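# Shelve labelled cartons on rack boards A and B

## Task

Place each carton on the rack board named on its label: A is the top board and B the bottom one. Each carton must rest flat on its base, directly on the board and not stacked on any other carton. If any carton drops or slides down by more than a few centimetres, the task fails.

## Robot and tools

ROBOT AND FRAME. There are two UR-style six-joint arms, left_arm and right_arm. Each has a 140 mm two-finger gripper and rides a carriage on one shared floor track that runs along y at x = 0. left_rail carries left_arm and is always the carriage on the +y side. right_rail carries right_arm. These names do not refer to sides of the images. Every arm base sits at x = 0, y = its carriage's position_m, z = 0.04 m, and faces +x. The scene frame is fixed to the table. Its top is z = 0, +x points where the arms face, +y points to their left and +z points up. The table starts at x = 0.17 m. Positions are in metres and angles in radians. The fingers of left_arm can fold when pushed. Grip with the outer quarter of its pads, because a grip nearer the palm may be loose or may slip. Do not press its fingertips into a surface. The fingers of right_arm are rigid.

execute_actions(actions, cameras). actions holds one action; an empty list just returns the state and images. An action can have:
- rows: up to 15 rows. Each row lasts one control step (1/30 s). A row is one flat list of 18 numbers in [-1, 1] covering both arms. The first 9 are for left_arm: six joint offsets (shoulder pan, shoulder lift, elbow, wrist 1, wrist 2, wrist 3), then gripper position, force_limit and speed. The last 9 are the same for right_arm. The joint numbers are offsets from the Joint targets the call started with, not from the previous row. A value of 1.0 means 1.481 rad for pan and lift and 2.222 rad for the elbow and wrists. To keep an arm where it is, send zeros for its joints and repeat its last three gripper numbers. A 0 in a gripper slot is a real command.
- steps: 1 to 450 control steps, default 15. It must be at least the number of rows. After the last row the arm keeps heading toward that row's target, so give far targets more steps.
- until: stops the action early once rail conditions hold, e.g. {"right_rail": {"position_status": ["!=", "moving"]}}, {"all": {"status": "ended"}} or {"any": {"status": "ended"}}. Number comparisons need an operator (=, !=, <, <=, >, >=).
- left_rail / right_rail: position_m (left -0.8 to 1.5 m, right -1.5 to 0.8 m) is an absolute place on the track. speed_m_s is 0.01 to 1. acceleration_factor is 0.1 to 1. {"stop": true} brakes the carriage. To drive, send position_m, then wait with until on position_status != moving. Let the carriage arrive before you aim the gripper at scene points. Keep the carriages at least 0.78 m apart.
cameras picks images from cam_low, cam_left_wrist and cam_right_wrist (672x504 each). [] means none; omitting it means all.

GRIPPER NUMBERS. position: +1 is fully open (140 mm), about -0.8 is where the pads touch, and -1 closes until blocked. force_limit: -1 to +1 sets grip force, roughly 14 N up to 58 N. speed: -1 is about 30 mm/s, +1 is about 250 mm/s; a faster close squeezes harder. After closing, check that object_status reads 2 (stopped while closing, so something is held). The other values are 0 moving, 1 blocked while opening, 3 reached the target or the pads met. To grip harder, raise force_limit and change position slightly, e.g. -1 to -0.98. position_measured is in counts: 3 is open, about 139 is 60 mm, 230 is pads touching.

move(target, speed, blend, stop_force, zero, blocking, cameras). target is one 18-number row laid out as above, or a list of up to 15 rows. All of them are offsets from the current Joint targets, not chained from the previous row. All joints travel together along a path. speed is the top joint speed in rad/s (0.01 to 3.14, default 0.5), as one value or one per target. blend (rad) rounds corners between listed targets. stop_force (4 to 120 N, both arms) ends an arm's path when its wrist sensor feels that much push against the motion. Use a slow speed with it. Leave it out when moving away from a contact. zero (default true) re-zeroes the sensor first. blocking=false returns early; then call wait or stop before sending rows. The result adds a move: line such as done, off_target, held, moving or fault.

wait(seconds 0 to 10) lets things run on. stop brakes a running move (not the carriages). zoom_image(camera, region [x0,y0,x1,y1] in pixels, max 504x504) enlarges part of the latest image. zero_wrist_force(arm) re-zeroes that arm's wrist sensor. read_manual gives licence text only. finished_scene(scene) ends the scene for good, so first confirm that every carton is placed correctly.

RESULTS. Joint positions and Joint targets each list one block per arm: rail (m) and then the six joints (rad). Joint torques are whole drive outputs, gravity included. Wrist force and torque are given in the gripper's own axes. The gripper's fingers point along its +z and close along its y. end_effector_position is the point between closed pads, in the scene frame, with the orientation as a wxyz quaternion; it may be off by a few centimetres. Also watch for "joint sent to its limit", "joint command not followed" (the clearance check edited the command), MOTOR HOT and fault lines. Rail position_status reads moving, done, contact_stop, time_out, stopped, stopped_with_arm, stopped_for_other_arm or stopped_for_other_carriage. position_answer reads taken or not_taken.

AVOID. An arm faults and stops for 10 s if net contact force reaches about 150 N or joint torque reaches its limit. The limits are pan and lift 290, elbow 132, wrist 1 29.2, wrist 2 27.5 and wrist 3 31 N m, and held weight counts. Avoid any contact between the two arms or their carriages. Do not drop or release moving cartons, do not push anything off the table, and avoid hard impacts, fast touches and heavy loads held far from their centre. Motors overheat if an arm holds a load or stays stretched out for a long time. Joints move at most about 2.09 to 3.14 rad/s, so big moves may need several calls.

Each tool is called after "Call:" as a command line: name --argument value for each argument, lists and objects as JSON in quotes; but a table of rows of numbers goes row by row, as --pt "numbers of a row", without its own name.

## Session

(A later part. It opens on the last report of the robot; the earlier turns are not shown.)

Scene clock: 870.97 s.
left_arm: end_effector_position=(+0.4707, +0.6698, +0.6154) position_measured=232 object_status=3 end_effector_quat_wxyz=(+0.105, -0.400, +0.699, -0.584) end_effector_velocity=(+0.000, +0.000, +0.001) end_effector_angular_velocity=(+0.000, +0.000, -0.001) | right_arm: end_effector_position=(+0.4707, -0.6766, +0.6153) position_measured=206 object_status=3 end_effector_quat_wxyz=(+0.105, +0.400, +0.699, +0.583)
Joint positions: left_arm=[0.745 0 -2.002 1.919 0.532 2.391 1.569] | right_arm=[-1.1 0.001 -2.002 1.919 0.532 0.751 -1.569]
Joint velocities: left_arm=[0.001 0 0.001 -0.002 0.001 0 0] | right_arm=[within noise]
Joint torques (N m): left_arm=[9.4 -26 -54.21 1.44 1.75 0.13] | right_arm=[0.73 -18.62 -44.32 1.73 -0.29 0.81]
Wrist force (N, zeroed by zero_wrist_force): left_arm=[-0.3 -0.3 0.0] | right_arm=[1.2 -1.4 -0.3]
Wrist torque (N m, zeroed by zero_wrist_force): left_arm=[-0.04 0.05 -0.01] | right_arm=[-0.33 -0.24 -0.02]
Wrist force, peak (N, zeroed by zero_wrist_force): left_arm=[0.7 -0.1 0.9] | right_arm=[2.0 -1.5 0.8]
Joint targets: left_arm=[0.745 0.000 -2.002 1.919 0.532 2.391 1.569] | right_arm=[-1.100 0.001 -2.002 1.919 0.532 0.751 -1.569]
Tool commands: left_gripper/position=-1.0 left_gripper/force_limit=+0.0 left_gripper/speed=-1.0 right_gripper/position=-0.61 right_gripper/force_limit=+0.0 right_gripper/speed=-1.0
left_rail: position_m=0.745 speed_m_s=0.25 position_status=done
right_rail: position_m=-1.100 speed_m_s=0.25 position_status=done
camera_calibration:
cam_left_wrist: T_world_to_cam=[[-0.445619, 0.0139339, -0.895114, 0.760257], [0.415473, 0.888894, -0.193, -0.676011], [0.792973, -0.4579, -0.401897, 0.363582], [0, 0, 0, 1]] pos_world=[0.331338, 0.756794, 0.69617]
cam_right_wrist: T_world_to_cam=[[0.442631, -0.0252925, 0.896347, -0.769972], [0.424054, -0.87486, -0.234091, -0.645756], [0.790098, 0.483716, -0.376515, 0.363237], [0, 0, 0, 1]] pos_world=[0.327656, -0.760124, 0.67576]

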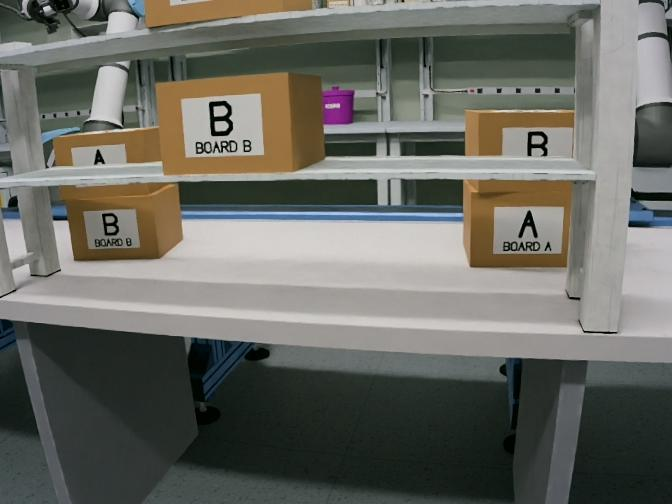

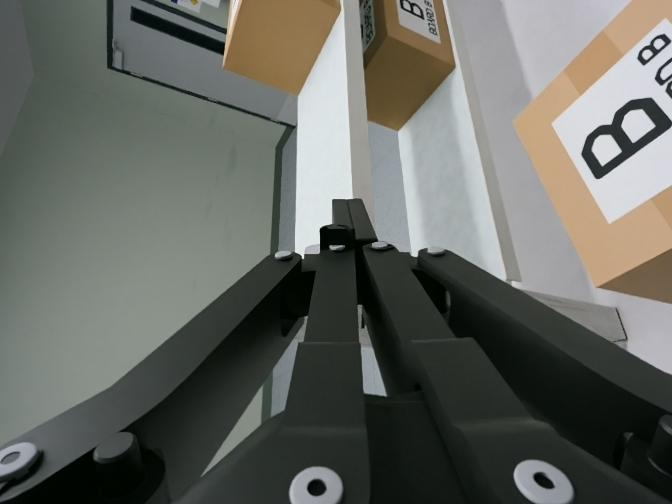

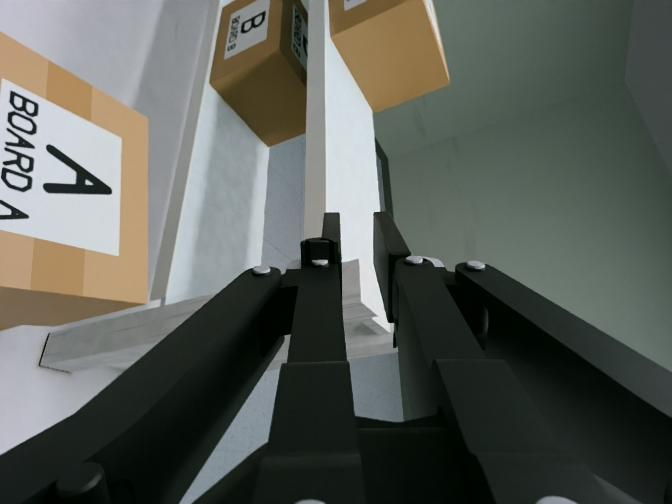

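Call:
move --target '[0, 0.377592, 0.307406, -0.559077, 0, 0, -1, 0, -1, 0, 0.390287, 0.29587, -0.556003, 0, 0, -0.61, 0, -1]' --speed 0.4 --cameras '["cam_left_wrist", "cam_right_wrist"]'

Call:
zero_wrist_force --arm "left_arm"

Call:
zero_wrist_force --arm "right_arm"

Scene clock: 931.43 s.
left_arm: end_effector_position=(+0.4637, +0.6699, +0.0954) position_measured=232 object_status=3 end_effector_quat_wxyz=(+0.105, -0.400, +0.699, -0.584) | right_arm: end_effector_position=(+0.4786, -0.6767, +0.0953) position_measured=206 object_status=3 end_effector_quat_wxyz=(+0.105, +0.400, +0.699, +0.583)
Joint positions: left_arm=[0.745 0 -1.442 2.602 -0.71 2.391 1.569] | right_arm=[-1.1 0.001 -1.424 2.577 -0.703 0.751 -1.569]
Joint velocities: within noise
Joint torques (N m): left_arm=[10.53 -11.38 -8.81 -2 -0.75 0.23] | right_arm=[-2.21 -18.84 -8.09 -2.67 -3.39 0.63]
Wrist force (N, zeroed by zero_wrist_force): left_arm=[-0.3 -0.1 -0.1] | right_arm=[1.4 -1.5 0.6]
Wrist torque (N m, zeroed by zero_wrist_force): left_arm=[-0.02 0.07 0.01] | right_arm=[-0.37 -0.26 0.03]
Wrist force, peak (N, zeroed by zero_wrist_force): left_arm=[2.1 1.1 -2.2] | right_arm=[3.4 -2.6 -2.2]
Joint targets: left_arm=[0.745 0.000 -1.442 2.602 -0.710 2.391 1.569] | right_arm=[-1.100 0.001 -1.423 2.577 -0.703 0.751 -1.569]
left_rail: position_m=0.745 speed_m_s=0.25 position_status=done
right_rail: position_m=-1.100 speed_m_s=0.25 position_status=done
move: done
camera_calibration:
cam_left_wrist: T_world_to_cam=[[-0.445726, 0.0139943, -0.89506, 0.291658], [0.41549, 0.888884, -0.19301, -0.773459], [0.792904, -0.457918, -0.402014, 0.160202], [0, 0, 0, 1]] pos_world=[0.324338, 0.756793, 0.17617]
cam_right_wrist: T_world_to_cam=[[0.442705, -0.0253489, 0.896309, -0.307474], [0.424047, -0.874837, -0.234188, -0.770841], [0.790061, 0.483754, -0.376546, 0.161175], [0, 0, 0, 1]] pos_world=[0.335656, -0.760124, 0.15576]
Images, in order (width x height): cam_left_wrist 672x504, cam_right_wrist 672x504.

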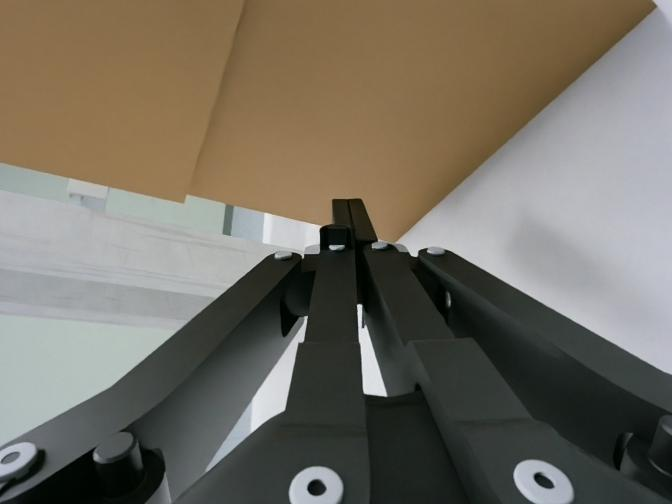

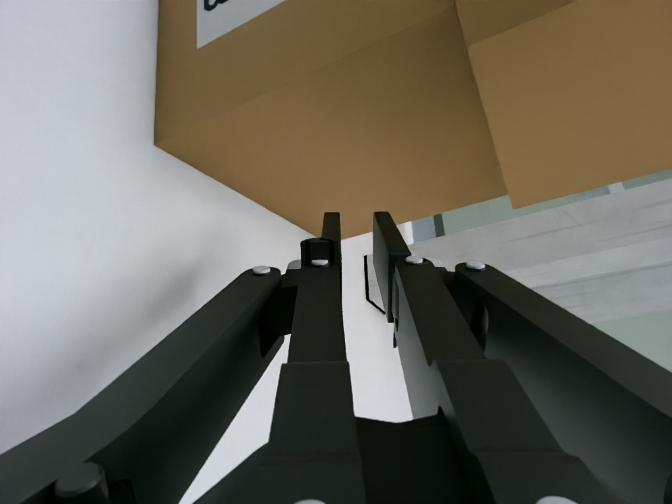

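Wrist force sensor zeroed.

Wrist force sensor zeroed.

Call:
execute_actions --actions '[{"left_rail": {"position_m": 0.712, "speed_m_s": 0.1}, "right_rail": {"position_m": -1.066, "speed_m_s": 0.1}, "steps": 60, "until": {"left_rail": {"position_status": ["!=", "moving"]}, "right_rail": {"position_status": ["!=", "moving"]}}}]' --cameras '[]'

Call:
execute_actions --actions '[{"left_rail": {"position_m": 0.65, "speed_m_s": 0.02}, "right_rail": {"position_m": -1.0, "speed_m_s": 0.02}, "steps": 150, "until": {"left_rail": {"position_status": ["!=", "moving"]}, "right_rail": {"position_status": ["!=", "moving"]}}}]' --cameras '[]'

Call:
execute_actions --actions '[{"left_rail": {"position_m": 0.69, "speed_m_s": 0.1}, "right_rail": {"position_m": -1.05, "speed_m_s": 0.1}, "steps": 60, "until": {"left_rail": {"position_status": ["!=", "moving"]}, "right_rail": {"position_status": ["!=", "moving"]}}}]' --cameras '["cam_left_wrist", "cam_right_wrist"]'

Scene clock: 968.20 s.
left_arm: end_effector_position=(+0.4636, +0.6369, +0.0953) position_measured=232 object_status=3 end_effector_quat_wxyz=(+0.105, -0.400, +0.699, -0.584) | right_arm: end_effector_position=(+0.4786, -0.6427, +0.0953) position_measured=206 object_status=3 end_effector_quat_wxyz=(+0.105, +0.400, +0.699, +0.583) end_effector_velocity=(+0.000, +0.001, +0.000) end_effector_angular_velocity=(+0.001, +0.000, +0.000)
Joint positions: left_arm=[0.712 0 -1.442 2.602 -0.71 2.391 1.569] | right_arm=[-1.066 0.001 -1.423 2.577 -0.703 0.751 -1.569]
Joint velocities: left_arm=[within noise] | right_arm=[0.001 0 0 0 -0.001 0 0.001]
Joint torques (N m): left_arm=[7.86 -13.54 -15.84 -0.66 -1.24 0.37] | right_arm=[-12.08 -20.68 -15.86 -1.21 -3.5 0.6]
Wrist force (N, zeroed by zero_wrist_force): left_arm=[-0.1 -0.1 -0.1] | right_arm=[-0.1 -0.1 -0.2]
Wrist torque (N m, zeroed by zero_wrist_force): left_arm=[-0.03 0.02 -0.01] | right_arm=[-0.02 0.01 0.00]
Wrist force, peak (N, zeroed by zero_wrist_force): left_arm=[-0.8 0.1 -0.4] | right_arm=[-0.9 0.2 -0.8]
Joint targets: left_arm=[0.712 0.000 -1.442 2.602 -0.710 2.391 1.569] | right_arm=[-1.066 0.001 -1.423 2.577 -0.703 0.751 -1.569]
Tool commands: left_gripper/position=-1.0 left_gripper/force_limit=+0.0 left_gripper/speed=-1.0 right_gripper/position=-0.61 right_gripper/force_limit=+0.0 right_gripper/speed=-1.0
left_rail: position_m=0.712 speed_m_s=0.10 position_status=done
right_rail: position_m=-1.066 speed_m_s=0.10 position_status=done
No camera images: "cameras" was empty.

Scene clock: 971.83 s.
left_arm: end_effector_position=(+0.4636, +0.5748, +0.0953) position_measured=232 object_status=3 end_effector_quat_wxyz=(+0.105, -0.400, +0.699, -0.584) | right_arm: end_effector_position=(+0.4786, -0.5766, +0.0953) position_measured=206 object_status=3 end_effector_quat_wxyz=(+0.105, +0.400, +0.699, +0.583)
Joint positions: left_arm=[0.65 0 -1.442 2.602 -0.71 2.391 1.569] | right_arm=[-1 0.001 -1.423 2.577 -0.703 0.751 -1.569]
Joint velocities: within noise
Joint torques (N m): left_arm=[-22.32 -13.24 -21.95 0.59 8.81 0.75] | right_arm=[14.63 -19.01 -22.4 0.28 -3.36 0.29]
Wrist force (N, zeroed by zero_wrist_force): left_arm=[-10.8 -3.2 -12.5] | right_arm=[-7.8 1.8 -13.1]
Wrist torque (N m, zeroed by zero_wrist_force): left_arm=[0.03 -0.35 -0.05] | right_arm=[0.12 -0.03 -0.08]
Wrist force, peak (N, zeroed by zero_wrist_force): left_arm=[-9.1 -4.8 -17.5] | right_arm=[-7.7 0.1 -18.9]
Joint targets: left_arm=[0.650 0.000 -1.442 2.602 -0.710 2.391 1.569] | right_arm=[-1.000 0.001 -1.423 2.577 -0.703 0.751 -1.569]
Tool commands: left_gripper/position=-1.0 left_gripper/force_limit=+0.0 left_gripper/speed=-1.0 right_gripper/position=-0.61 right_gripper/force_limit=+0.0 right_gripper/speed=-1.0
left_rail: position_m=0.650 speed_m_s=0.02 position_status=done
right_rail: position_m=-1.000 speed_m_s=0.02 position_status=done
No camera images: "cameras" was empty.

Scene clock: 972.97 s.
left_arm: end_effector_position=(+0.4636, +0.6148, +0.0953) position_measured=232 object_status=3 end_effector_quat_wxyz=(+0.105, -0.400, +0.699, -0.584) | right_arm: end_effector_position=(+0.4786, -0.6266, +0.0953) position_measured=206 object_status=3 end_effector_quat_wxyz=(+0.105, +0.400, +0.699, +0.583) end_effector_velocity=(+0.000, +0.000, +0.000) end_effector_angular_velocity=(+0.001, +0.001, +0.000)
Joint positions: left_arm=[0.69 0 -1.442 2.602 -0.71 2.391 1.569] | right_arm=[-1.05 0.001 -1.423 2.577 -0.703 0.751 -1.569]
Joint velocities: left_arm=[within noise] | right_arm=[-0.001 0 0.001 0 0 0 0.002]
Joint torques (N m): left_arm=[5.23 -12.01 -23.37 1.51 -1.17 0.3] | right_arm=[-7.82 -21.18 -23.94 0.9 -3.31 0.38]
Wrist force (N, zeroed by zero_wrist_force): left_arm=[0.1 0.1 0.0] | right_arm=[-0.1 -0.6 0.0]
Wrist torque (N m, zeroed by zero_wrist_force): left_arm=[0.02 -0.03 0.00] | right_arm=[-0.14 0.02 0.00]
Wrist force, peak (N, zeroed by zero_wrist_force): left_arm=[-11.0 -2.9 -12.7] | right_arm=[-8.0 1.0 -13.6]
Joint targets: left_arm=[0.690 0.000 -1.442 2.602 -0.710 2.391 1.569] | right_arm=[-1.050 0.001 -1.423 2.577 -0.703 0.751 -1.569]
Tool commands: left_gripper/position=-1.0 left_gripper/force_limit=+0.0 left_gripper/speed=-1.0 right_gripper/position=-0.61 right_gripper/force_limit=+0.0 right_gripper/speed=-1.0
left_rail: position_m=0.690 speed_m_s=0.10 position_status=done
right_rail: position_m=-1.050 speed_m_s=0.10 position_status=done
camera_calibration:
cam_left_wrist: T_world_to_cam=[[-0.445708, 0.0140342, -0.895068, 0.292395], [0.41551, 0.888884, -0.19297, -0.724583], [0.792904, -0.457918, -0.402014, 0.135017], [0, 0, 0, 1]] pos_world=[0.324338, 0.701793, 0.17617]
cam_right_wrist: T_world_to_cam=[[0.442707, -0.0253487, 0.896308, -0.30616], [0.424116, -0.874795, -0.234221, -0.726957], [0.790023, 0.48383, -0.376527, 0.137081], [0, 0, 0, 1]] pos_world=[0.335556, -0.710023, 0.15576]
Images, in order (width x height): cam_left_wrist 672x504, cam_right_wrist 672x504.

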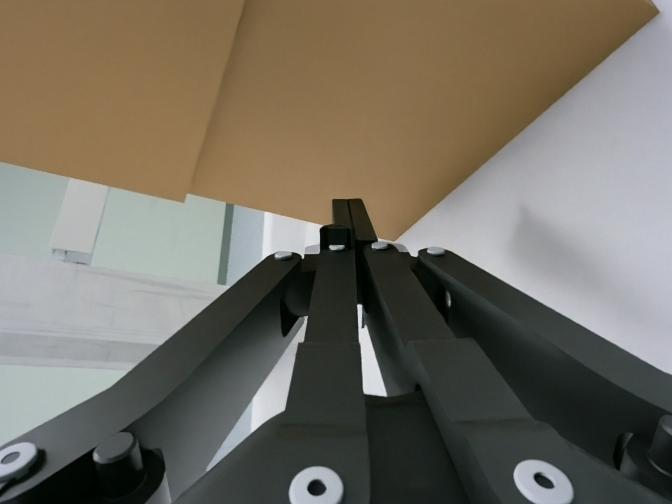

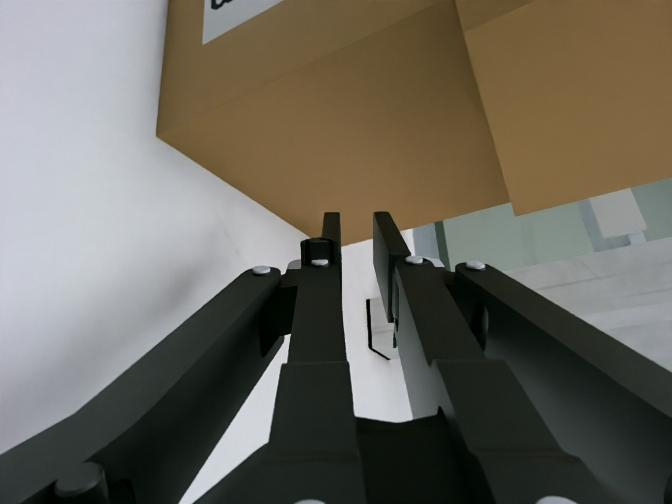

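Call:
execute_actions --actions '[{"left_rail": {"position_m": 0.66, "speed_m_s": 0.1}, "right_rail": {"position_m": -1.01, "speed_m_s": 0.1}, "steps": 60, "until": {"left_rail": {"position_status": ["!=", "moving"]}, "right_rail": {"position_status": ["!=", "moving"]}}}]' --cameras '[]'

Call:
execute_actions --actions '[{"left_rail": {"position_m": 0.6, "speed_m_s": 0.02}, "right_rail": {"position_m": -0.945, "speed_m_s": 0.02}, "steps": 150, "until": {"left_rail": {"position_status": ["!=", "moving"]}, "right_rail": {"position_status": ["!=", "moving"]}}}]' --cameras '[]'

Call:
execute_actions --actions '[{"left_rail": {"position_m": 0.64, "speed_m_s": 0.1}, "right_rail": {"position_m": -0.995, "speed_m_s": 0.1}, "steps": 60, "until": {"left_rail": {"position_status": ["!=", "moving"]}, "right_rail": {"position_status": ["!=", "moving"]}}}]' --cameras '["cam_left_wrist", "cam_right_wrist"]'

Scene clock: 1004.60 s.
left_arm: end_effector_position=(+0.4636, +0.5849, +0.0953) position_measured=232 object_status=3 end_effector_quat_wxyz=(+0.105, -0.400, +0.699, -0.584) | right_arm: end_effector_position=(+0.4786, -0.5867, +0.0953) position_measured=206 object_status=3 end_effector_quat_wxyz=(+0.105, +0.400, +0.699, +0.583) end_effector_velocity=(+0.001, +0.000, +0.000) end_effector_angular_velocity=(+0.000, +0.000, -0.001)
Joint positions: left_arm=[0.66 0 -1.442 2.602 -0.71 2.391 1.569] | right_arm=[-1.01 0.001 -1.423 2.577 -0.703 0.751 -1.569]
Joint velocities: left_arm=[within noise] | right_arm=[0.001 0 0.001 0 -0.001 0.001 0.001]
Joint torques (N m): left_arm=[8.91 -14.05 -29.09 1.74 -1.03 -0.08] | right_arm=[-7.5 -20.38 -22.7 1.88 -3.26 0.19]
Wrist force (N, zeroed by zero_wrist_force): left_arm=[0.0 0.4 0.0] | right_arm=[-0.3 -0.3 -0.1]
Wrist torque (N m, zeroed by zero_wrist_force): left_arm=[0.09 0.00 -0.01] | right_arm=[-0.07 0.06 0.00]
Wrist force, peak (N, zeroed by zero_wrist_force): left_arm=[-0.6 0.0 -1.0] | right_arm=[-1.0 -0.2 -1.2]
Joint targets: left_arm=[0.660 0.000 -1.442 2.602 -0.710 2.391 1.569] | right_arm=[-1.010 0.001 -1.423 2.577 -0.703 0.751 -1.569]
Tool commands: left_gripper/position=-1.0 left_gripper/force_limit=+0.0 left_gripper/speed=-1.0 right_gripper/position=-0.61 right_gripper/force_limit=+0.0 right_gripper/speed=-1.0
left_rail: position_m=0.660 speed_m_s=0.10 position_status=done
right_rail: position_m=-1.010 speed_m_s=0.10 position_status=done
No camera images: "cameras" was empty.

Scene clock: 1008.17 s.
left_arm: end_effector_position=(+0.4636, +0.5248, +0.0953) position_measured=232 object_status=3 end_effector_quat_wxyz=(+0.105, -0.400, +0.699, -0.584) | right_arm: end_effector_position=(+0.4786, -0.5216, +0.0953) position_measured=206 object_status=3 end_effector_quat_wxyz=(+0.105, +0.400, +0.699, +0.583)
Joint positions: left_arm=[0.6 0 -1.442 2.602 -0.71 2.391 1.569] | right_arm=[-0.945 0.001 -1.423 2.577 -0.703 0.751 -1.569]
Joint velocities: within noise
Joint torques (N m): left_arm=[-22.8 -13.6 -8.11 1.76 8.81 0.37] | right_arm=[12.06 -21.26 -21.66 1.8 -3.47 0.05]
Wrist force (N, zeroed by zero_wrist_force): left_arm=[-11.4 -3.1 -12.2] | right_arm=[-7.1 1.4 -13.3]
Wrist torque (N m, zeroed by zero_wrist_force): left_arm=[0.12 -0.28 -0.06] | right_arm=[0.07 -0.01 -0.03]
Wrist force, peak (N, zeroed by zero_wrist_force): left_arm=[-7.5 -2.8 -19.5] | right_arm=[-6.9 -0.5 -18.2]
Joint targets: left_arm=[0.600 0.000 -1.442 2.602 -0.710 2.391 1.569] | right_arm=[-0.945 0.001 -1.423 2.577 -0.703 0.751 -1.569]
Tool commands: left_gripper/position=-1.0 left_gripper/force_limit=+0.0 left_gripper/speed=-1.0 right_gripper/position=-0.61 right_gripper/force_limit=+0.0 right_gripper/speed=-1.0
left_rail: position_m=0.600 speed_m_s=0.02 position_status=done
right_rail: position_m=-0.945 speed_m_s=0.02 position_status=done
No camera images: "cameras" was empty.

Scene clock: 1009.30 s.
left_arm: end_effector_position=(+0.4636, +0.5648, +0.0953) position_measured=232 object_status=3 end_effector_quat_wxyz=(+0.105, -0.400, +0.699, -0.584) | right_arm: end_effector_position=(+0.4786, -0.5716, +0.0953) position_measured=206 object_status=3 end_effector_quat_wxyz=(+0.105, +0.400, +0.699, +0.583) end_effector_velocity=(+0.000, +0.000, +0.000) end_effector_angular_velocity=(+0.000, -0.001, +0.001)
Joint positions: left_arm=[0.64 0 -1.442 2.602 -0.71 2.391 1.569] | right_arm=[-0.995 0.001 -1.423 2.577 -0.703 0.751 -1.569]
Joint velocities: left_arm=[within noise] | right_arm=[-0.001 0.001 -0.001 0 -0.001 0 0]
Joint torques (N m): left_arm=[8.14 -12.74 -16.59 1.52 -1.66 -0.01] | right_arm=[4.51 -20.88 -21.64 1.74 -3.03 0.02]
Wrist force (N, zeroed by zero_wrist_force): left_arm=[0.1 0.4 0.0] | right_arm=[-0.4 0.0 0.1]
Wrist torque (N m, zeroed by zero_wrist_force): left_arm=[0.07 -0.03 0.00] | right_arm=[0.00 0.09 0.00]
Wrist force, peak (N, zeroed by zero_wrist_force): left_arm=[-11.3 -3.5 -12.3] | right_arm=[-7.1 1.8 -13.2]
Joint targets: left_arm=[0.640 0.000 -1.442 2.602 -0.710 2.391 1.569] | right_arm=[-0.995 0.001 -1.423 2.577 -0.703 0.751 -1.569]
Tool commands: left_gripper/position=-1.0 left_gripper/force_limit=+0.0 left_gripper/speed=-1.0 right_gripper/position=-0.61 right_gripper/force_limit=+0.0 right_gripper/speed=-1.0
left_rail: position_m=0.640 speed_m_s=0.10 position_status=done
right_rail: position_m=-0.995 speed_m_s=0.10 position_status=done
camera_calibration:
cam_left_wrist: T_world_to_cam=[[-0.445779, 0.0140745, -0.895033, 0.293087], [0.415495, 0.888892, -0.192963, -0.680141], [0.792872, -0.4579, -0.402097, 0.112135], [0, 0, 0, 1]] pos_world=[0.324338, 0.651793, 0.17617]
cam_right_wrist: T_world_to_cam=[[0.442776, -0.0253052, 0.896275, -0.304799], [0.424029, -0.874849, -0.234178, -0.678899], [0.790031, 0.483735, -0.376632, 0.110343], [0, 0, 0, 1]] pos_world=[0.335656, -0.655024, 0.15576]
Images, in order (width x height): cam_left_wrist 672x504, cam_right_wrist 672x504.

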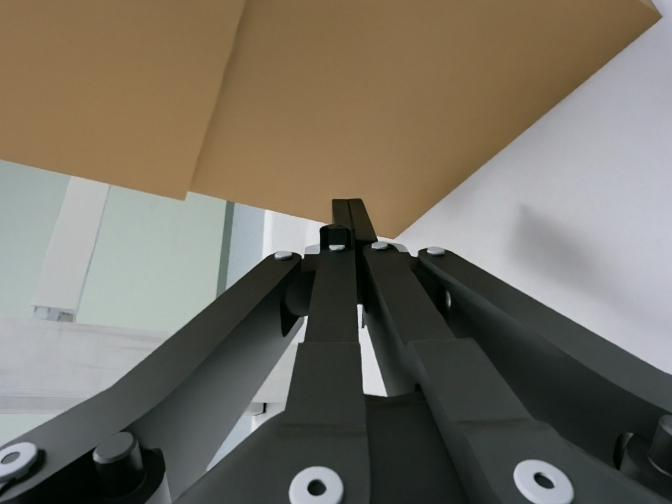

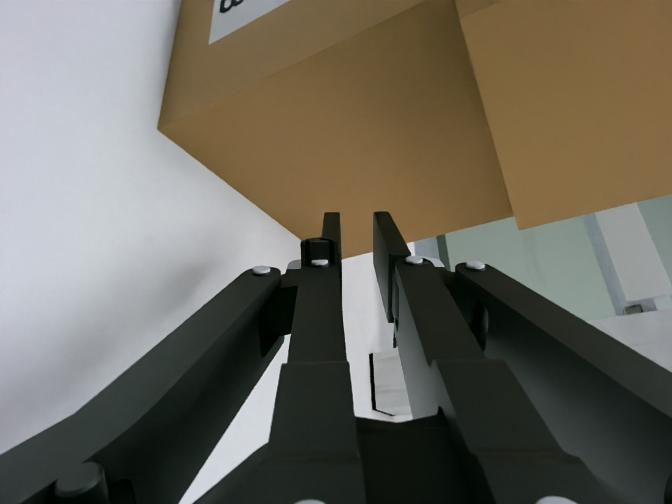

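Call:
move --target '[0, 0, 0, 0, 0, 0, -1, 0, -1, 0, 0.004974, -0.004643, 0.001328, 0, 0, -0.61, 0, -1]' --speed 0.1 --cameras '[]'

Call:
execute_actions --actions '[{"left_rail": {"position_m": 0.61, "speed_m_s": 0.1}, "right_rail": {"position_m": -0.955, "speed_m_s": 0.1}, "steps": 60, "until": {"left_rail": {"position_status": ["!=", "moving"]}, "right_rail": {"position_status": ["!=", "moving"]}}}]' --cameras '[]'

Call:
execute_actions --actions '[{"left_rail": {"position_m": 0.535, "speed_m_s": 0.02}, "right_rail": {"position_m": -0.896, "speed_m_s": 0.02}, "steps": 150, "until": {"left_rail": {"position_status": ["!=", "moving"]}, "right_rail": {"position_status": ["!=", "moving"]}}}]' --cameras '[]'

Call:
execute_actions --actions '[{"left_rail": {"position_m": 0.575, "speed_m_s": 0.1}, "right_rail": {"position_m": -0.94, "speed_m_s": 0.1}, "steps": 60, "until": {"left_rail": {"position_status": ["!=", "moving"]}, "right_rail": {"position_status": ["!=", "moving"]}}}]' --cameras '["cam_left_wrist", "cam_right_wrist"]'

Scene clock: 1035.03 s.
left_arm: end_effector_position=(+0.4636, +0.5649, +0.0953) position_measured=232 object_status=3 end_effector_quat_wxyz=(+0.105, -0.400, +0.699, -0.584) | right_arm: end_effector_position=(+0.4845, -0.5717, +0.0953) position_measured=206 object_status=3 end_effector_quat_wxyz=(+0.105, +0.400, +0.699, +0.583)
Joint positions: left_arm=[0.64 0 -1.442 2.602 -0.71 2.391 1.569] | right_arm=[-0.995 0.001 -1.416 2.567 -0.7 0.751 -1.569]
Joint velocities: within noise
Joint torques (N m): left_arm=[12.94 -14.16 -28.3 1.9 -1.78 0.26] | right_arm=[-7.04 -20.42 -25.15 2.09 -3.04 -0.03]
Wrist force (N, zeroed by zero_wrist_force): left_arm=[0.0 0.2 0.2] | right_arm=[-0.4 0.0 0.0]
Wrist torque (N m, zeroed by zero_wrist_force): left_arm=[0.05 -0.01 0.00] | right_arm=[-0.02 0.08 -0.01]
Wrist force, peak (N, zeroed by zero_wrist_force): left_arm=[0.3 0.3 -0.3] | right_arm=[-0.6 0.0 -0.1]
Joint targets: left_arm=[0.640 0.000 -1.442 2.602 -0.710 2.391 1.569] | right_arm=[-0.995 0.001 -1.416 2.566 -0.700 0.751 -1.569]
left_rail: position_m=0.640 speed_m_s=0.10 position_status=done
right_rail: position_m=-0.995 speed_m_s=0.10 position_status=done
move: done
No camera images: "cameras" was empty.

Scene clock: 1036.07 s.
left_arm: end_effector_position=(+0.4636, +0.5349, +0.0953) position_measured=232 object_status=3 end_effector_quat_wxyz=(+0.105, -0.400, +0.699, -0.584) | right_arm: end_effector_position=(+0.4846, -0.5317, +0.0953) position_measured=206 object_status=3 end_effector_quat_wxyz=(+0.105, +0.400, +0.699, +0.583) end_effector_velocity=(+0.000, +0.000, +0.001) end_effector_angular_velocity=(-0.001, -0.003, -0.001)
Joint positions: left_arm=[0.61 0 -1.442 2.602 -0.71 2.391 1.569] | right_arm=[-0.955 0.001 -1.416 2.566 -0.7 0.751 -1.569]
Joint velocities: left_arm=[within noise] | right_arm=[0.001 0.001 -0.002 0 -0.001 0.002 0]
Joint torques (N m): left_arm=[12.55 -17.57 -27.71 2.11 -1.17 0.44] | right_arm=[-10.91 -19.1 -22.01 1.81 -3.35 -0.06]
Wrist force (N, zeroed by zero_wrist_force): left_arm=[-0.1 0.0 -0.2] | right_arm=[-0.3 0.0 0.1]
Wrist torque (N m, zeroed by zero_wrist_force): left_arm=[0.00 0.03 0.00] | right_arm=[-0.02 0.08 -0.01]
Wrist force, peak (N, zeroed by zero_wrist_force): left_arm=[-0.6 0.0 -0.8] | right_arm=[-1.6 -0.2 -0.8]
Joint targets: left_arm=[0.610 0.000 -1.442 2.602 -0.710 2.391 1.569] | right_arm=[-0.955 0.001 -1.416 2.566 -0.700 0.751 -1.569]
Tool commands: left_gripper/position=-1.0 left_gripper/force_limit=+0.0 left_gripper/speed=-1.0 right_gripper/position=-0.61 right_gripper/force_limit=+0.0 right_gripper/speed=-1.0
left_rail: position_m=0.610 speed_m_s=0.10 position_status=done
right_rail: position_m=-0.955 speed_m_s=0.10 position_status=done
No camera images: "cameras" was empty.

Scene clock: 1040.13 s.
left_arm: end_effector_position=(+0.4636, +0.4598, +0.0953) position_measured=232 object_status=3 end_effector_quat_wxyz=(+0.105, -0.400, +0.699, -0.584) | right_arm: end_effector_position=(+0.4846, -0.4726, +0.0953) position_measured=206 object_status=3 end_effector_quat_wxyz=(+0.105, +0.400, +0.699, +0.583)
Joint positions: left_arm=[0.535 0 -1.442 2.602 -0.71 2.391 1.569] | right_arm=[-0.896 0.001 -1.416 2.566 -0.7 0.751 -1.569]
Joint velocities: within noise
Joint torques (N m): left_arm=[-21.89 -17.78 -12.51 1.58 8.54 0.62] | right_arm=[15.3 -20.73 -15.77 2.21 -3.18 -0.34]
Wrist force (N, zeroed by zero_wrist_force): left_arm=[-11.4 -2.2 -11.5] | right_arm=[-7.4 2.4 -14.0]
Wrist torque (N m, zeroed by zero_wrist_force): left_arm=[0.05 -0.30 -0.03] | right_arm=[-0.15 0.02 0.06]
Wrist force, peak (N, zeroed by zero_wrist_force): left_arm=[-11.8 -5.7 -16.1] | right_arm=[-8.3 2.1 -19.0]
Joint targets: left_arm=[0.535 0.000 -1.442 2.602 -0.710 2.391 1.569] | right_arm=[-0.896 0.001 -1.416 2.566 -0.700 0.751 -1.569]
Tool commands: left_gripper/position=-1.0 left_gripper/force_limit=+0.0 left_gripper/speed=-1.0 right_gripper/position=-0.61 right_gripper/force_limit=+0.0 right_gripper/speed=-1.0
left_rail: position_m=0.535 speed_m_s=0.02 position_status=done
right_rail: position_m=-0.896 speed_m_s=0.02 position_status=done
No camera images: "cameras" was empty.

Scene clock: 1041.20 s.
left_arm: end_effector_position=(+0.4636, +0.4998, +0.0953) position_measured=232 object_status=3 end_effector_quat_wxyz=(+0.105, -0.400, +0.699, -0.584) | right_arm: end_effector_position=(+0.4846, -0.5166, +0.0953) position_measured=206 object_status=3 end_effector_quat_wxyz=(+0.105, +0.400, +0.699, +0.583) end_effector_velocity=(+0.000, +0.000, +0.001) end_effector_angular_velocity=(+0.000, -0.001, +0.000)
Joint positions: left_arm=[0.575 -0.001 -1.442 2.602 -0.71 2.391 1.569] | right_arm=[-0.94 0.001 -1.416 2.566 -0.7 0.751 -1.569]
Joint velocities: left_arm=[within noise] | right_arm=[-0.001 0.001 -0.002 0 0 0 0.001]
Joint torques (N m): left_arm=[6.22 -17.87 -11.04 1.74 -1.32 0.77] | right_arm=[-8.36 -21.31 -13.55 2.19 -3.15 -0.25]
Wrist force (N, zeroed by zero_wrist_force): left_arm=[0.2 -0.1 0.0] | right_arm=[-0.1 -0.7 0.2]
Wrist torque (N m, zeroed by zero_wrist_force): left_arm=[-0.01 -0.04 0.00] | right_arm=[-0.15 0.03 -0.01]
Wrist force, peak (N, zeroed by zero_wrist_force): left_arm=[-11.3 -2.8 -11.5] | right_arm=[-7.5 3.2 -14.4]
Joint targets: left_arm=[0.575 0.000 -1.442 2.602 -0.710 2.391 1.569] | right_arm=[-0.940 0.001 -1.416 2.566 -0.700 0.751 -1.569]
Tool commands: left_gripper/position=-1.0 left_gripper/force_limit=+0.0 left_gripper/speed=-1.0 right_gripper/position=-0.61 right_gripper/force_limit=+0.0 right_gripper/speed=-1.0
left_rail: position_m=0.575 speed_m_s=0.10 position_status=done
right_rail: position_m=-0.940 speed_m_s=0.10 position_status=done
camera_calibration:
cam_left_wrist: T_world_to_cam=[[-0.445708, 0.0140342, -0.895068, 0.294009], [0.41551, 0.888884, -0.19297, -0.622361], [0.792904, -0.457918, -0.402014, 0.0823568], [0, 0, 0, 1]] pos_world=[0.324338, 0.586793, 0.17617]
cam_right_wrist: T_world_to_cam=[[0.442778, -0.025305, 0.896274, -0.30602], [0.424098, -0.874806, -0.234212, -0.633276], [0.789993, 0.483811, -0.376613, 0.0791323], [0, 0, 0, 1]] pos_world=[0.341556, -0.600023, 0.15576]
Images, in order (width x height): cam_left_wrist 672x504, cam_right_wrist 672x504.

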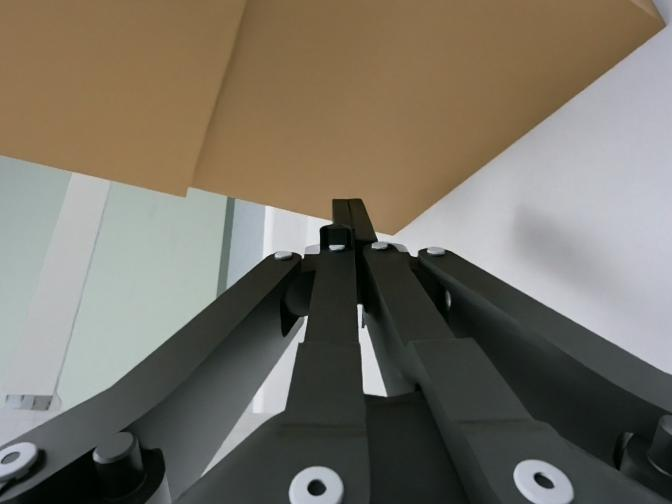

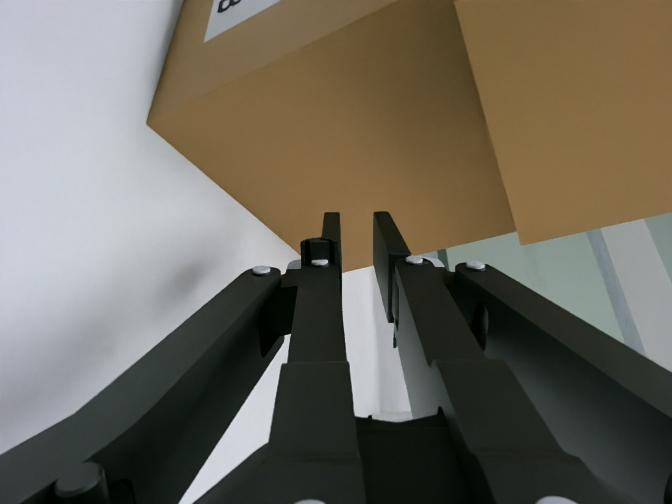

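Call:
move --target '[0, -0.377592, -0.307406, 0.559077, 0, 0, -1, 0, -1, 0, -0.395261, -0.291227, 0.554675, 0, 0, -0.61, 0, -1]' --speed 0.4 --cameras '["cam_left_wrist"]'

Call:
execute_actions --actions '[{"left_rail": {"position_m": -0.06, "speed_m_s": 0.3}, "right_rail": {"position_m": -0.955, "speed_m_s": 0.1}, "steps": 150, "until": {"left_rail": {"position_status": ["!=", "moving"]}, "right_rail": {"position_status": ["!=", "moving"]}}}]' --cameras '["cam_left_wrist", "cam_right_wrist"]'

Scene clock: 1075.17 s.
left_arm: end_effector_position=(+0.4708, +0.4999, +0.6153) position_measured=232 object_status=3 end_effector_quat_wxyz=(+0.105, -0.400, +0.699, -0.584) | right_arm: end_effector_position=(+0.4707, -0.5167, +0.6152) position_measured=206 object_status=3 end_effector_quat_wxyz=(+0.105, +0.400, +0.699, +0.583)
Joint positions: left_arm=[0.575 0 -2.002 1.919 0.532 2.391 1.569] | right_arm=[-0.94 0.001 -2.002 1.919 0.532 0.751 -1.569]
Joint velocities: within noise
Joint torques (N m): left_arm=[9.37 -26.93 -59.98 2.91 3.26 0.78] | right_arm=[-1.44 -19.13 -50.03 3.55 -3.05 -0.51]
Wrist force (N, zeroed by zero_wrist_force): left_arm=[-0.1 -0.2 0.0] | right_arm=[-0.1 -0.4 -0.4]
Wrist torque (N m, zeroed by zero_wrist_force): left_arm=[-0.03 0.01 -0.02] | right_arm=[-0.07 0.00 -0.05]
Wrist force, peak (N, zeroed by zero_wrist_force): left_arm=[0.9 2.3 -0.8] | right_arm=[0.7 -2.5 -0.8]
Joint targets: left_arm=[0.575 0.000 -2.002 1.919 0.532 2.391 1.569] | right_arm=[-0.940 0.001 -2.002 1.919 0.532 0.751 -1.569]
left_rail: position_m=0.575 speed_m_s=0.10 position_status=done
right_rail: position_m=-0.940 speed_m_s=0.10 position_status=done
move: done
camera_calibration:
cam_left_wrist: T_world_to_cam=[[-0.44569, 0.0139742, -0.895078, 0.762556], [0.415457, 0.888903, -0.192993, -0.524965], [0.792941, -0.457882, -0.401981, 0.285678], [0, 0, 0, 1]] pos_world=[0.331438, 0.586794, 0.69607]
Images, in order (width x height): cam_left_wrist 672x504.

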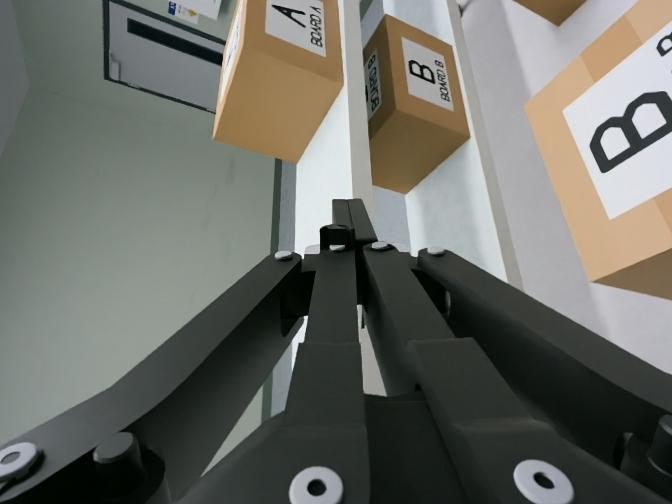

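Scene clock: 1078.67 s.
left_arm: end_effector_position=(+0.4707, -0.1351, +0.6154) position_measured=232 object_status=3 end_effector_quat_wxyz=(+0.105, -0.400, +0.699, -0.584) end_effector_velocity=(+0.000, +0.000, +0.001) end_effector_angular_velocity=(+0.001, -0.003, +0.002) | right_arm: end_effector_position=(+0.4707, -0.5317, +0.6153) position_measured=206 object_status=3 end_effector_quat_wxyz=(+0.105, +0.400, +0.699, +0.583)
Joint positions: left_arm=[-0.06 0 -2.002 1.919 0.532 2.391 1.569] | right_arm=[-0.955 0.001 -2.002 1.919 0.532 0.751 -1.569]
Joint velocities: left_arm=[-0.001 0.002 -0.001 -0.001 0 0 0.001] | right_arm=[within noise]
Joint torques (N m): left_arm=[10.4 -29.09 -53.53 1.43 2.74 0.89] | right_arm=[9.81 -18.48 -44.08 1.9 -3.04 -0.83]
Wrist force (N, zeroed by zero_wrist_force): left_arm=[0.2 0.2 0.1] | right_arm=[-0.1 -0.3 -0.2]
Wrist torque (N m, zeroed by zero_wrist_force): left_arm=[0.04 -0.04 -0.02] | right_arm=[-0.05 0.00 -0.05]
Wrist force, peak (N, zeroed by zero_wrist_force): left_arm=[0.5 0.2 0.8] | right_arm=[-0.6 -0.4 -0.9]
Joint targets: left_arm=[-0.060 0.000 -2.002 1.919 0.532 2.391 1.569] | right_arm=[-0.955 0.001 -2.002 1.919 0.532 0.751 -1.569]
Tool commands: left_gripper/position=-1.0 left_gripper/force_limit=+0.0 left_gripper/speed=-1.0 right_gripper/position=-0.61 right_gripper/force_limit=+0.0 right_gripper/speed=-1.0
left_rail: position_m=-0.060 speed_m_s=0.30 position_status=done
right_rail: position_m=-0.955 speed_m_s=0.10 position_status=done
camera_calibration:
cam_left_wrist: T_world_to_cam=[[-0.445619, 0.0139339, -0.895114, 0.771473], [0.415473, 0.888894, -0.193, 0.0394602], [0.792973, -0.4579, -0.401897, -0.00498135], [0, 0, 0, 1]] pos_world=[0.331338, -0.0481065, 0.69617]
cam_right_wrist: T_world_to_cam=[[0.442561, -0.0253363, 0.89638, -0.766332], [0.424072, -0.874848, -0.234101, -0.518894], [0.790128, 0.483734, -0.376429, 0.293042], [0, 0, 0, 1]] pos_world=[0.327656, -0.615124, 0.675761]
Images, in order (width x height): cam_left_wrist 672x504, cam_right_wrist 672x504.

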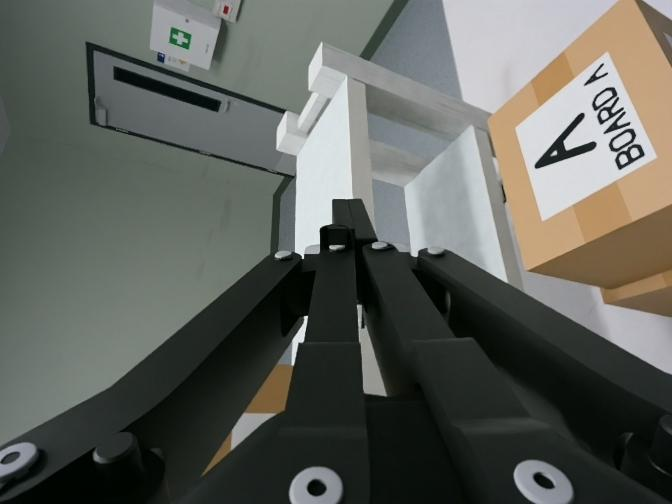

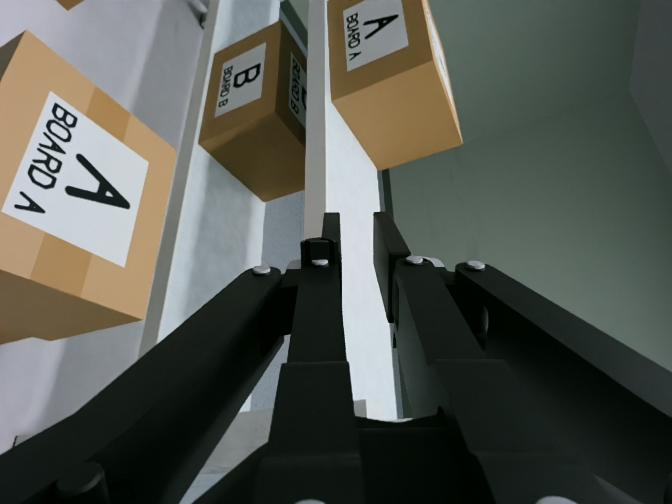

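Call:
move --target '[0, 0.200205, 0.225161, -0.358601, 0, 0, -1, 0, -1, 0, 0.200205, 0.225161, -0.358601, 0, 0, -0.61, 0, -1]' --speed 0.4 --cameras '["cam_right_wrist"]'

Call:
zero_wrist_force --arm "left_arm"

Call:
zero_wrist_force --arm "right_arm"

Call:
execute_actions --actions '[{"left_rail": {"position_m": -0.113, "speed_m_s": 0.05}, "right_rail": {"position_m": -0.928, "speed_m_s": 0.05}, "steps": 90, "until": {"left_rail": {"position_status": ["!=", "moving"]}, "right_rail": {"position_status": ["!=", "moving"]}}}]' --cameras '[]'

Call:
execute_actions --actions '[{"left_rail": {"position_m": -0.118, "speed_m_s": 0.01}, "right_rail": {"position_m": -0.922, "speed_m_s": 0.01}, "steps": 90, "until": {"left_rail": {"position_status": ["!=", "moving"]}, "right_rail": {"position_status": ["!=", "moving"]}}}]' --cameras '[]'

Scene clock: 1143.10 s.
left_arm: end_effector_position=(+0.5067, -0.1352, +0.2445) position_measured=232 object_status=3 end_effector_quat_wxyz=(+0.105, -0.400, +0.699, -0.584) | right_arm: end_effector_position=(+0.5066, -0.5316, +0.2444) position_measured=206 object_status=3 end_effector_quat_wxyz=(+0.105, +0.400, +0.699, +0.583)
Joint positions: left_arm=[-0.06 0 -1.705 2.42 -0.264 2.391 1.569] | right_arm=[-0.955 0.001 -1.705 2.42 -0.264 0.751 -1.569]
Joint velocities: within noise
Joint torques (N m): left_arm=[7.86 -5.14 -25.43 -2.89 1.42 0.91] | right_arm=[-4.2 -9.23 -23.59 -2.95 -3.2 -0.74]
Wrist force (N, zeroed by zero_wrist_force): left_arm=[0.2 -0.1 0.1] | right_arm=[-0.1 0.0 -0.3]
Wrist torque (N m, zeroed by zero_wrist_force): left_arm=[0.02 -0.04 -0.02] | right_arm=[-0.03 0.01 -0.01]
Wrist force, peak (N, zeroed by zero_wrist_force): left_arm=[2.3 1.3 -2.1] | right_arm=[2.0 -1.6 -2.5]
Joint targets: left_arm=[-0.060 0.000 -1.705 2.420 -0.264 2.391 1.569] | right_arm=[-0.955 0.001 -1.705 2.420 -0.264 0.751 -1.569]
left_rail: position_m=-0.060 speed_m_s=0.30 position_status=done
right_rail: position_m=-0.955 speed_m_s=0.10 position_status=done
move: done
camera_calibration:
cam_right_wrist: T_world_to_cam=[[0.442667, -0.0252709, 0.89633, -0.449779], [0.424088, -0.874839, -0.234108, -0.620986], [0.79006, 0.483754, -0.376545, 0.125052], [0, 0, 0, 1]] pos_world=[0.363656, -0.615123, 0.30486]
Images, in order (width x height): cam_right_wrist 672x504.

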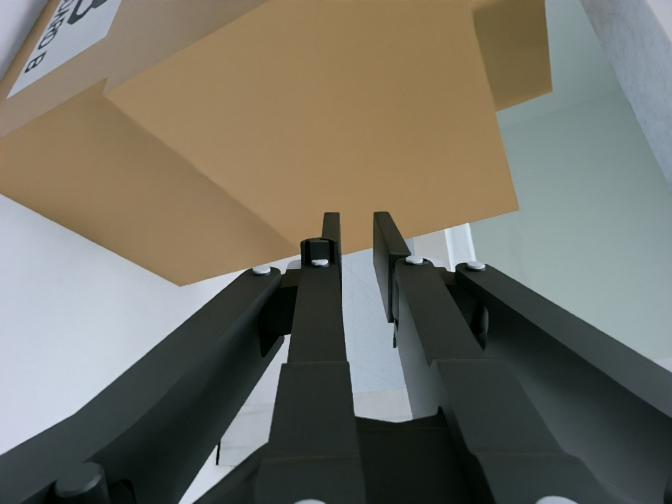

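Wrist force sensor zeroed.

Wrist force sensor zeroed.

Scene clock: 1144.60 s.
left_arm: end_effector_position=(+0.5067, -0.1881, +0.2444) position_measured=232 object_status=3 end_effector_quat_wxyz=(+0.105, -0.400, +0.699, -0.584) | right_arm: end_effector_position=(+0.5066, -0.5046, +0.2443) position_measured=206 object_status=3 end_effector_quat_wxyz=(+0.105, +0.400, +0.699, +0.583)
Joint positions: left_arm=[-0.113 0 -1.705 2.42 -0.264 2.391 1.569] | right_arm=[-0.928 0.001 -1.705 2.42 -0.264 0.751 -1.569]
Joint velocities: within noise
Joint torques (N m): left_arm=[8.87 -1.43 -28.81 -1.54 0.94 0.32] | right_arm=[-10.72 -10.11 -25.28 -2.13 -2.88 -0.86]
Wrist force (N, zeroed by zero_wrist_force): left_arm=[-0.1 0.1 0.0] | right_arm=[0.0 0.2 0.1]
Wrist torque (N m, zeroed by zero_wrist_force): left_arm=[0.03 0.02 0.00] | right_arm=[0.04 0.01 0.00]
Wrist force, peak (N, zeroed by zero_wrist_force): left_arm=[-0.6 0.0 -0.8] | right_arm=[-0.8 -0.2 -1.0]
Joint targets: left_arm=[-0.113 0.000 -1.705 2.420 -0.264 2.391 1.569] | right_arm=[-0.928 0.001 -1.705 2.420 -0.264 0.751 -1.569]
Tool commands: left_gripper/position=-1.0 left_gripper/force_limit=+0.0 left_gripper/speed=-1.0 right_gripper/position=-0.61 right_gripper/force_limit=+0.0 right_gripper/speed=-1.0
left_rail: position_m=-0.113 speed_m_s=0.05 position_status=done
right_rail: position_m=-0.928 speed_m_s=0.05 position_status=done
No camera images: "cameras" was empty.

Scene clock: 1145.47 s.
left_arm: end_effector_position=(+0.5067, -0.1932, +0.2444) position_measured=232 object_status=3 end_effector_quat_wxyz=(+0.105, -0.400, +0.699, -0.584) | right_arm: end_effector_position=(+0.5066, -0.4986, +0.2443) position_measured=206 object_status=3 end_effector_quat_wxyz=(+0.105, +0.400, +0.699, +0.583)
Joint positions: left_arm=[-0.118 0 -1.705 2.42 -0.264 2.391 1.569] | right_arm=[-0.922 0.001 -1.705 2.42 -0.264 0.751 -1.569]
Joint velocities: within noise
Joint torques (N m): left_arm=[8.87 -2.87 -29.04 -1.02 0.63 0.96] | right_arm=[-13.43 -8.36 -26.72 -1.56 -3.05 -0.77]
Wrist force (N, zeroed by zero_wrist_force): left_arm=[-0.1 0.0 -0.1] | right_arm=[-0.2 0.2 0.2]
Wrist torque (N m, zeroed by zero_wrist_force): left_arm=[-0.01 0.03 -0.01] | right_arm=[0.05 0.04 0.00]
Wrist force, peak (N, zeroed by zero_wrist_force): left_arm=[-0.5 0.0 -0.3] | right_arm=[0.4 -0.1 0.2]
Joint targets: left_arm=[-0.118 0.000 -1.705 2.420 -0.264 2.391 1.569] | right_arm=[-0.922 0.001 -1.705 2.420 -0.264 0.751 -1.569]
Tool commands: left_gripper/position=-1.0 left_gripper/force_limit=+0.0 left_gripper/speed=-1.0 right_gripper/position=-0.61 right_gripper/force_limit=+0.0 right_gripper/speed=-1.0
left_rail: position_m=-0.118 speed_m_s=0.01 position_status=done
right_rail: position_m=-0.922 speed_m_s=0.01 position_status=done
No camera images: "cameras" was empty.

Call:
execute_actions --actions '[]' --cameras '["cam_left_wrist", "cam_right_wrist"]'

Call:
zoom_image --camera "cam_right_wrist" --region '[0, 40, 300, 265]'

Scene clock: 1176.07 s.
left_arm: end_effector_position=(+0.5067, -0.1932, +0.2444) position_measured=232 object_status=3 end_effector_quat_wxyz=(+0.105, -0.400, +0.699, -0.584) | right_arm: end_effector_position=(+0.5066, -0.4986, +0.2443) position_measured=206 object_status=3 end_effector_quat_wxyz=(+0.105, +0.400, +0.699, +0.583)
Joint positions: left_arm=[-0.118 0 -1.705 2.42 -0.264 2.391 1.569] | right_arm=[-0.922 0.001 -1.705 2.42 -0.264 0.751 -1.569]
Joint velocities: within noise
Joint torques (N m): left_arm=[8.58 -4.93 -36.31 1.22 0.16 1.02] | right_arm=[-13.57 -10.31 -32.27 -0.1 -2.98 -0.99]
Wrist force (N, zeroed by zero_wrist_force): left_arm=[-0.2 -0.1 0.1] | right_arm=[0.2 0.0 0.0]
Wrist torque (N m, zeroed by zero_wrist_force): left_arm=[-0.03 0.05 0.00] | right_arm=[0.00 -0.03 0.00]
Wrist force, peak (N, zeroed by zero_wrist_force): left_arm=[-0.5 0.2 0.0] | right_arm=[0.3 0.1 -0.3]
Joint targets: left_arm=[-0.118 0.000 -1.705 2.420 -0.264 2.391 1.569] | right_arm=[-0.922 0.001 -1.705 2.420 -0.264 0.751 -1.569]
Tool commands: left_gripper/position=-1.0 left_gripper/force_limit=+0.0 left_gripper/speed=-1.0 right_gripper/position=-0.61 right_gripper/force_limit=+0.0 right_gripper/speed=-1.0
left_rail: position_m=-0.118 speed_m_s=0.01 position_status=done
right_rail: position_m=-0.922 speed_m_s=0.01 position_status=done
camera_calibration:
cam_left_wrist: T_world_to_cam=[[-0.44569, 0.0139742, -0.895078, 0.456256], [0.415457, 0.888903, -0.192993, 0.00454919], [0.792941, -0.457882, -0.401981, -0.209196], [0, 0, 0, 1]] pos_world=[0.367338, -0.106206, 0.32517]
cam_right_wrist: T_world_to_cam=[[0.442667, -0.0252709, 0.89633, -0.448853], [0.424088, -0.874839, -0.234108, -0.592052], [0.79006, 0.483754, -0.376545, 0.109002], [0, 0, 0, 1]] pos_world=[0.363656, -0.582023, 0.30476]
Images, in order (width x height): cam_left_wrist 672x504, cam_right_wrist 672x504.

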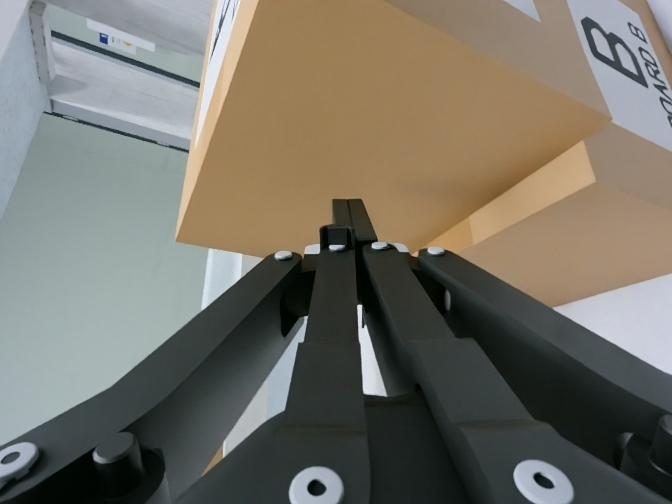

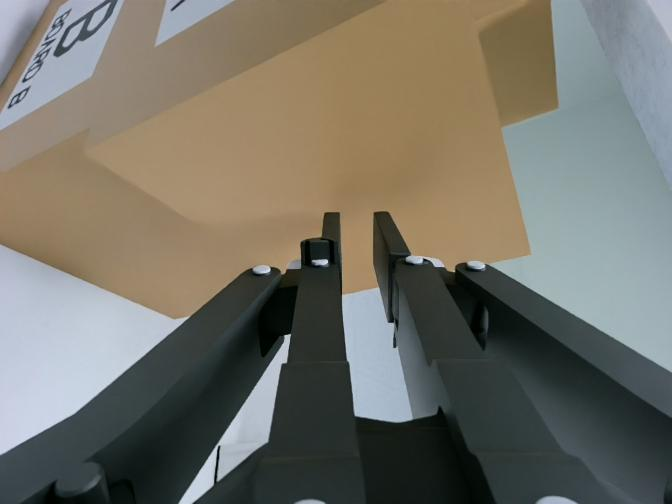

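Scaled by 1.680.

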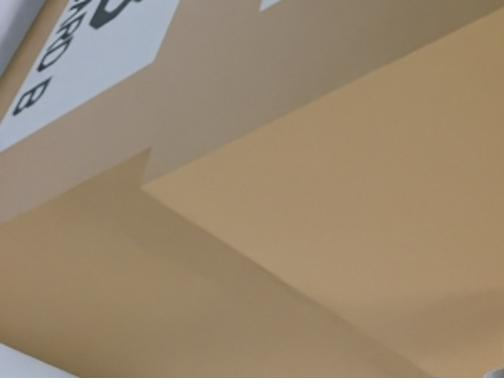

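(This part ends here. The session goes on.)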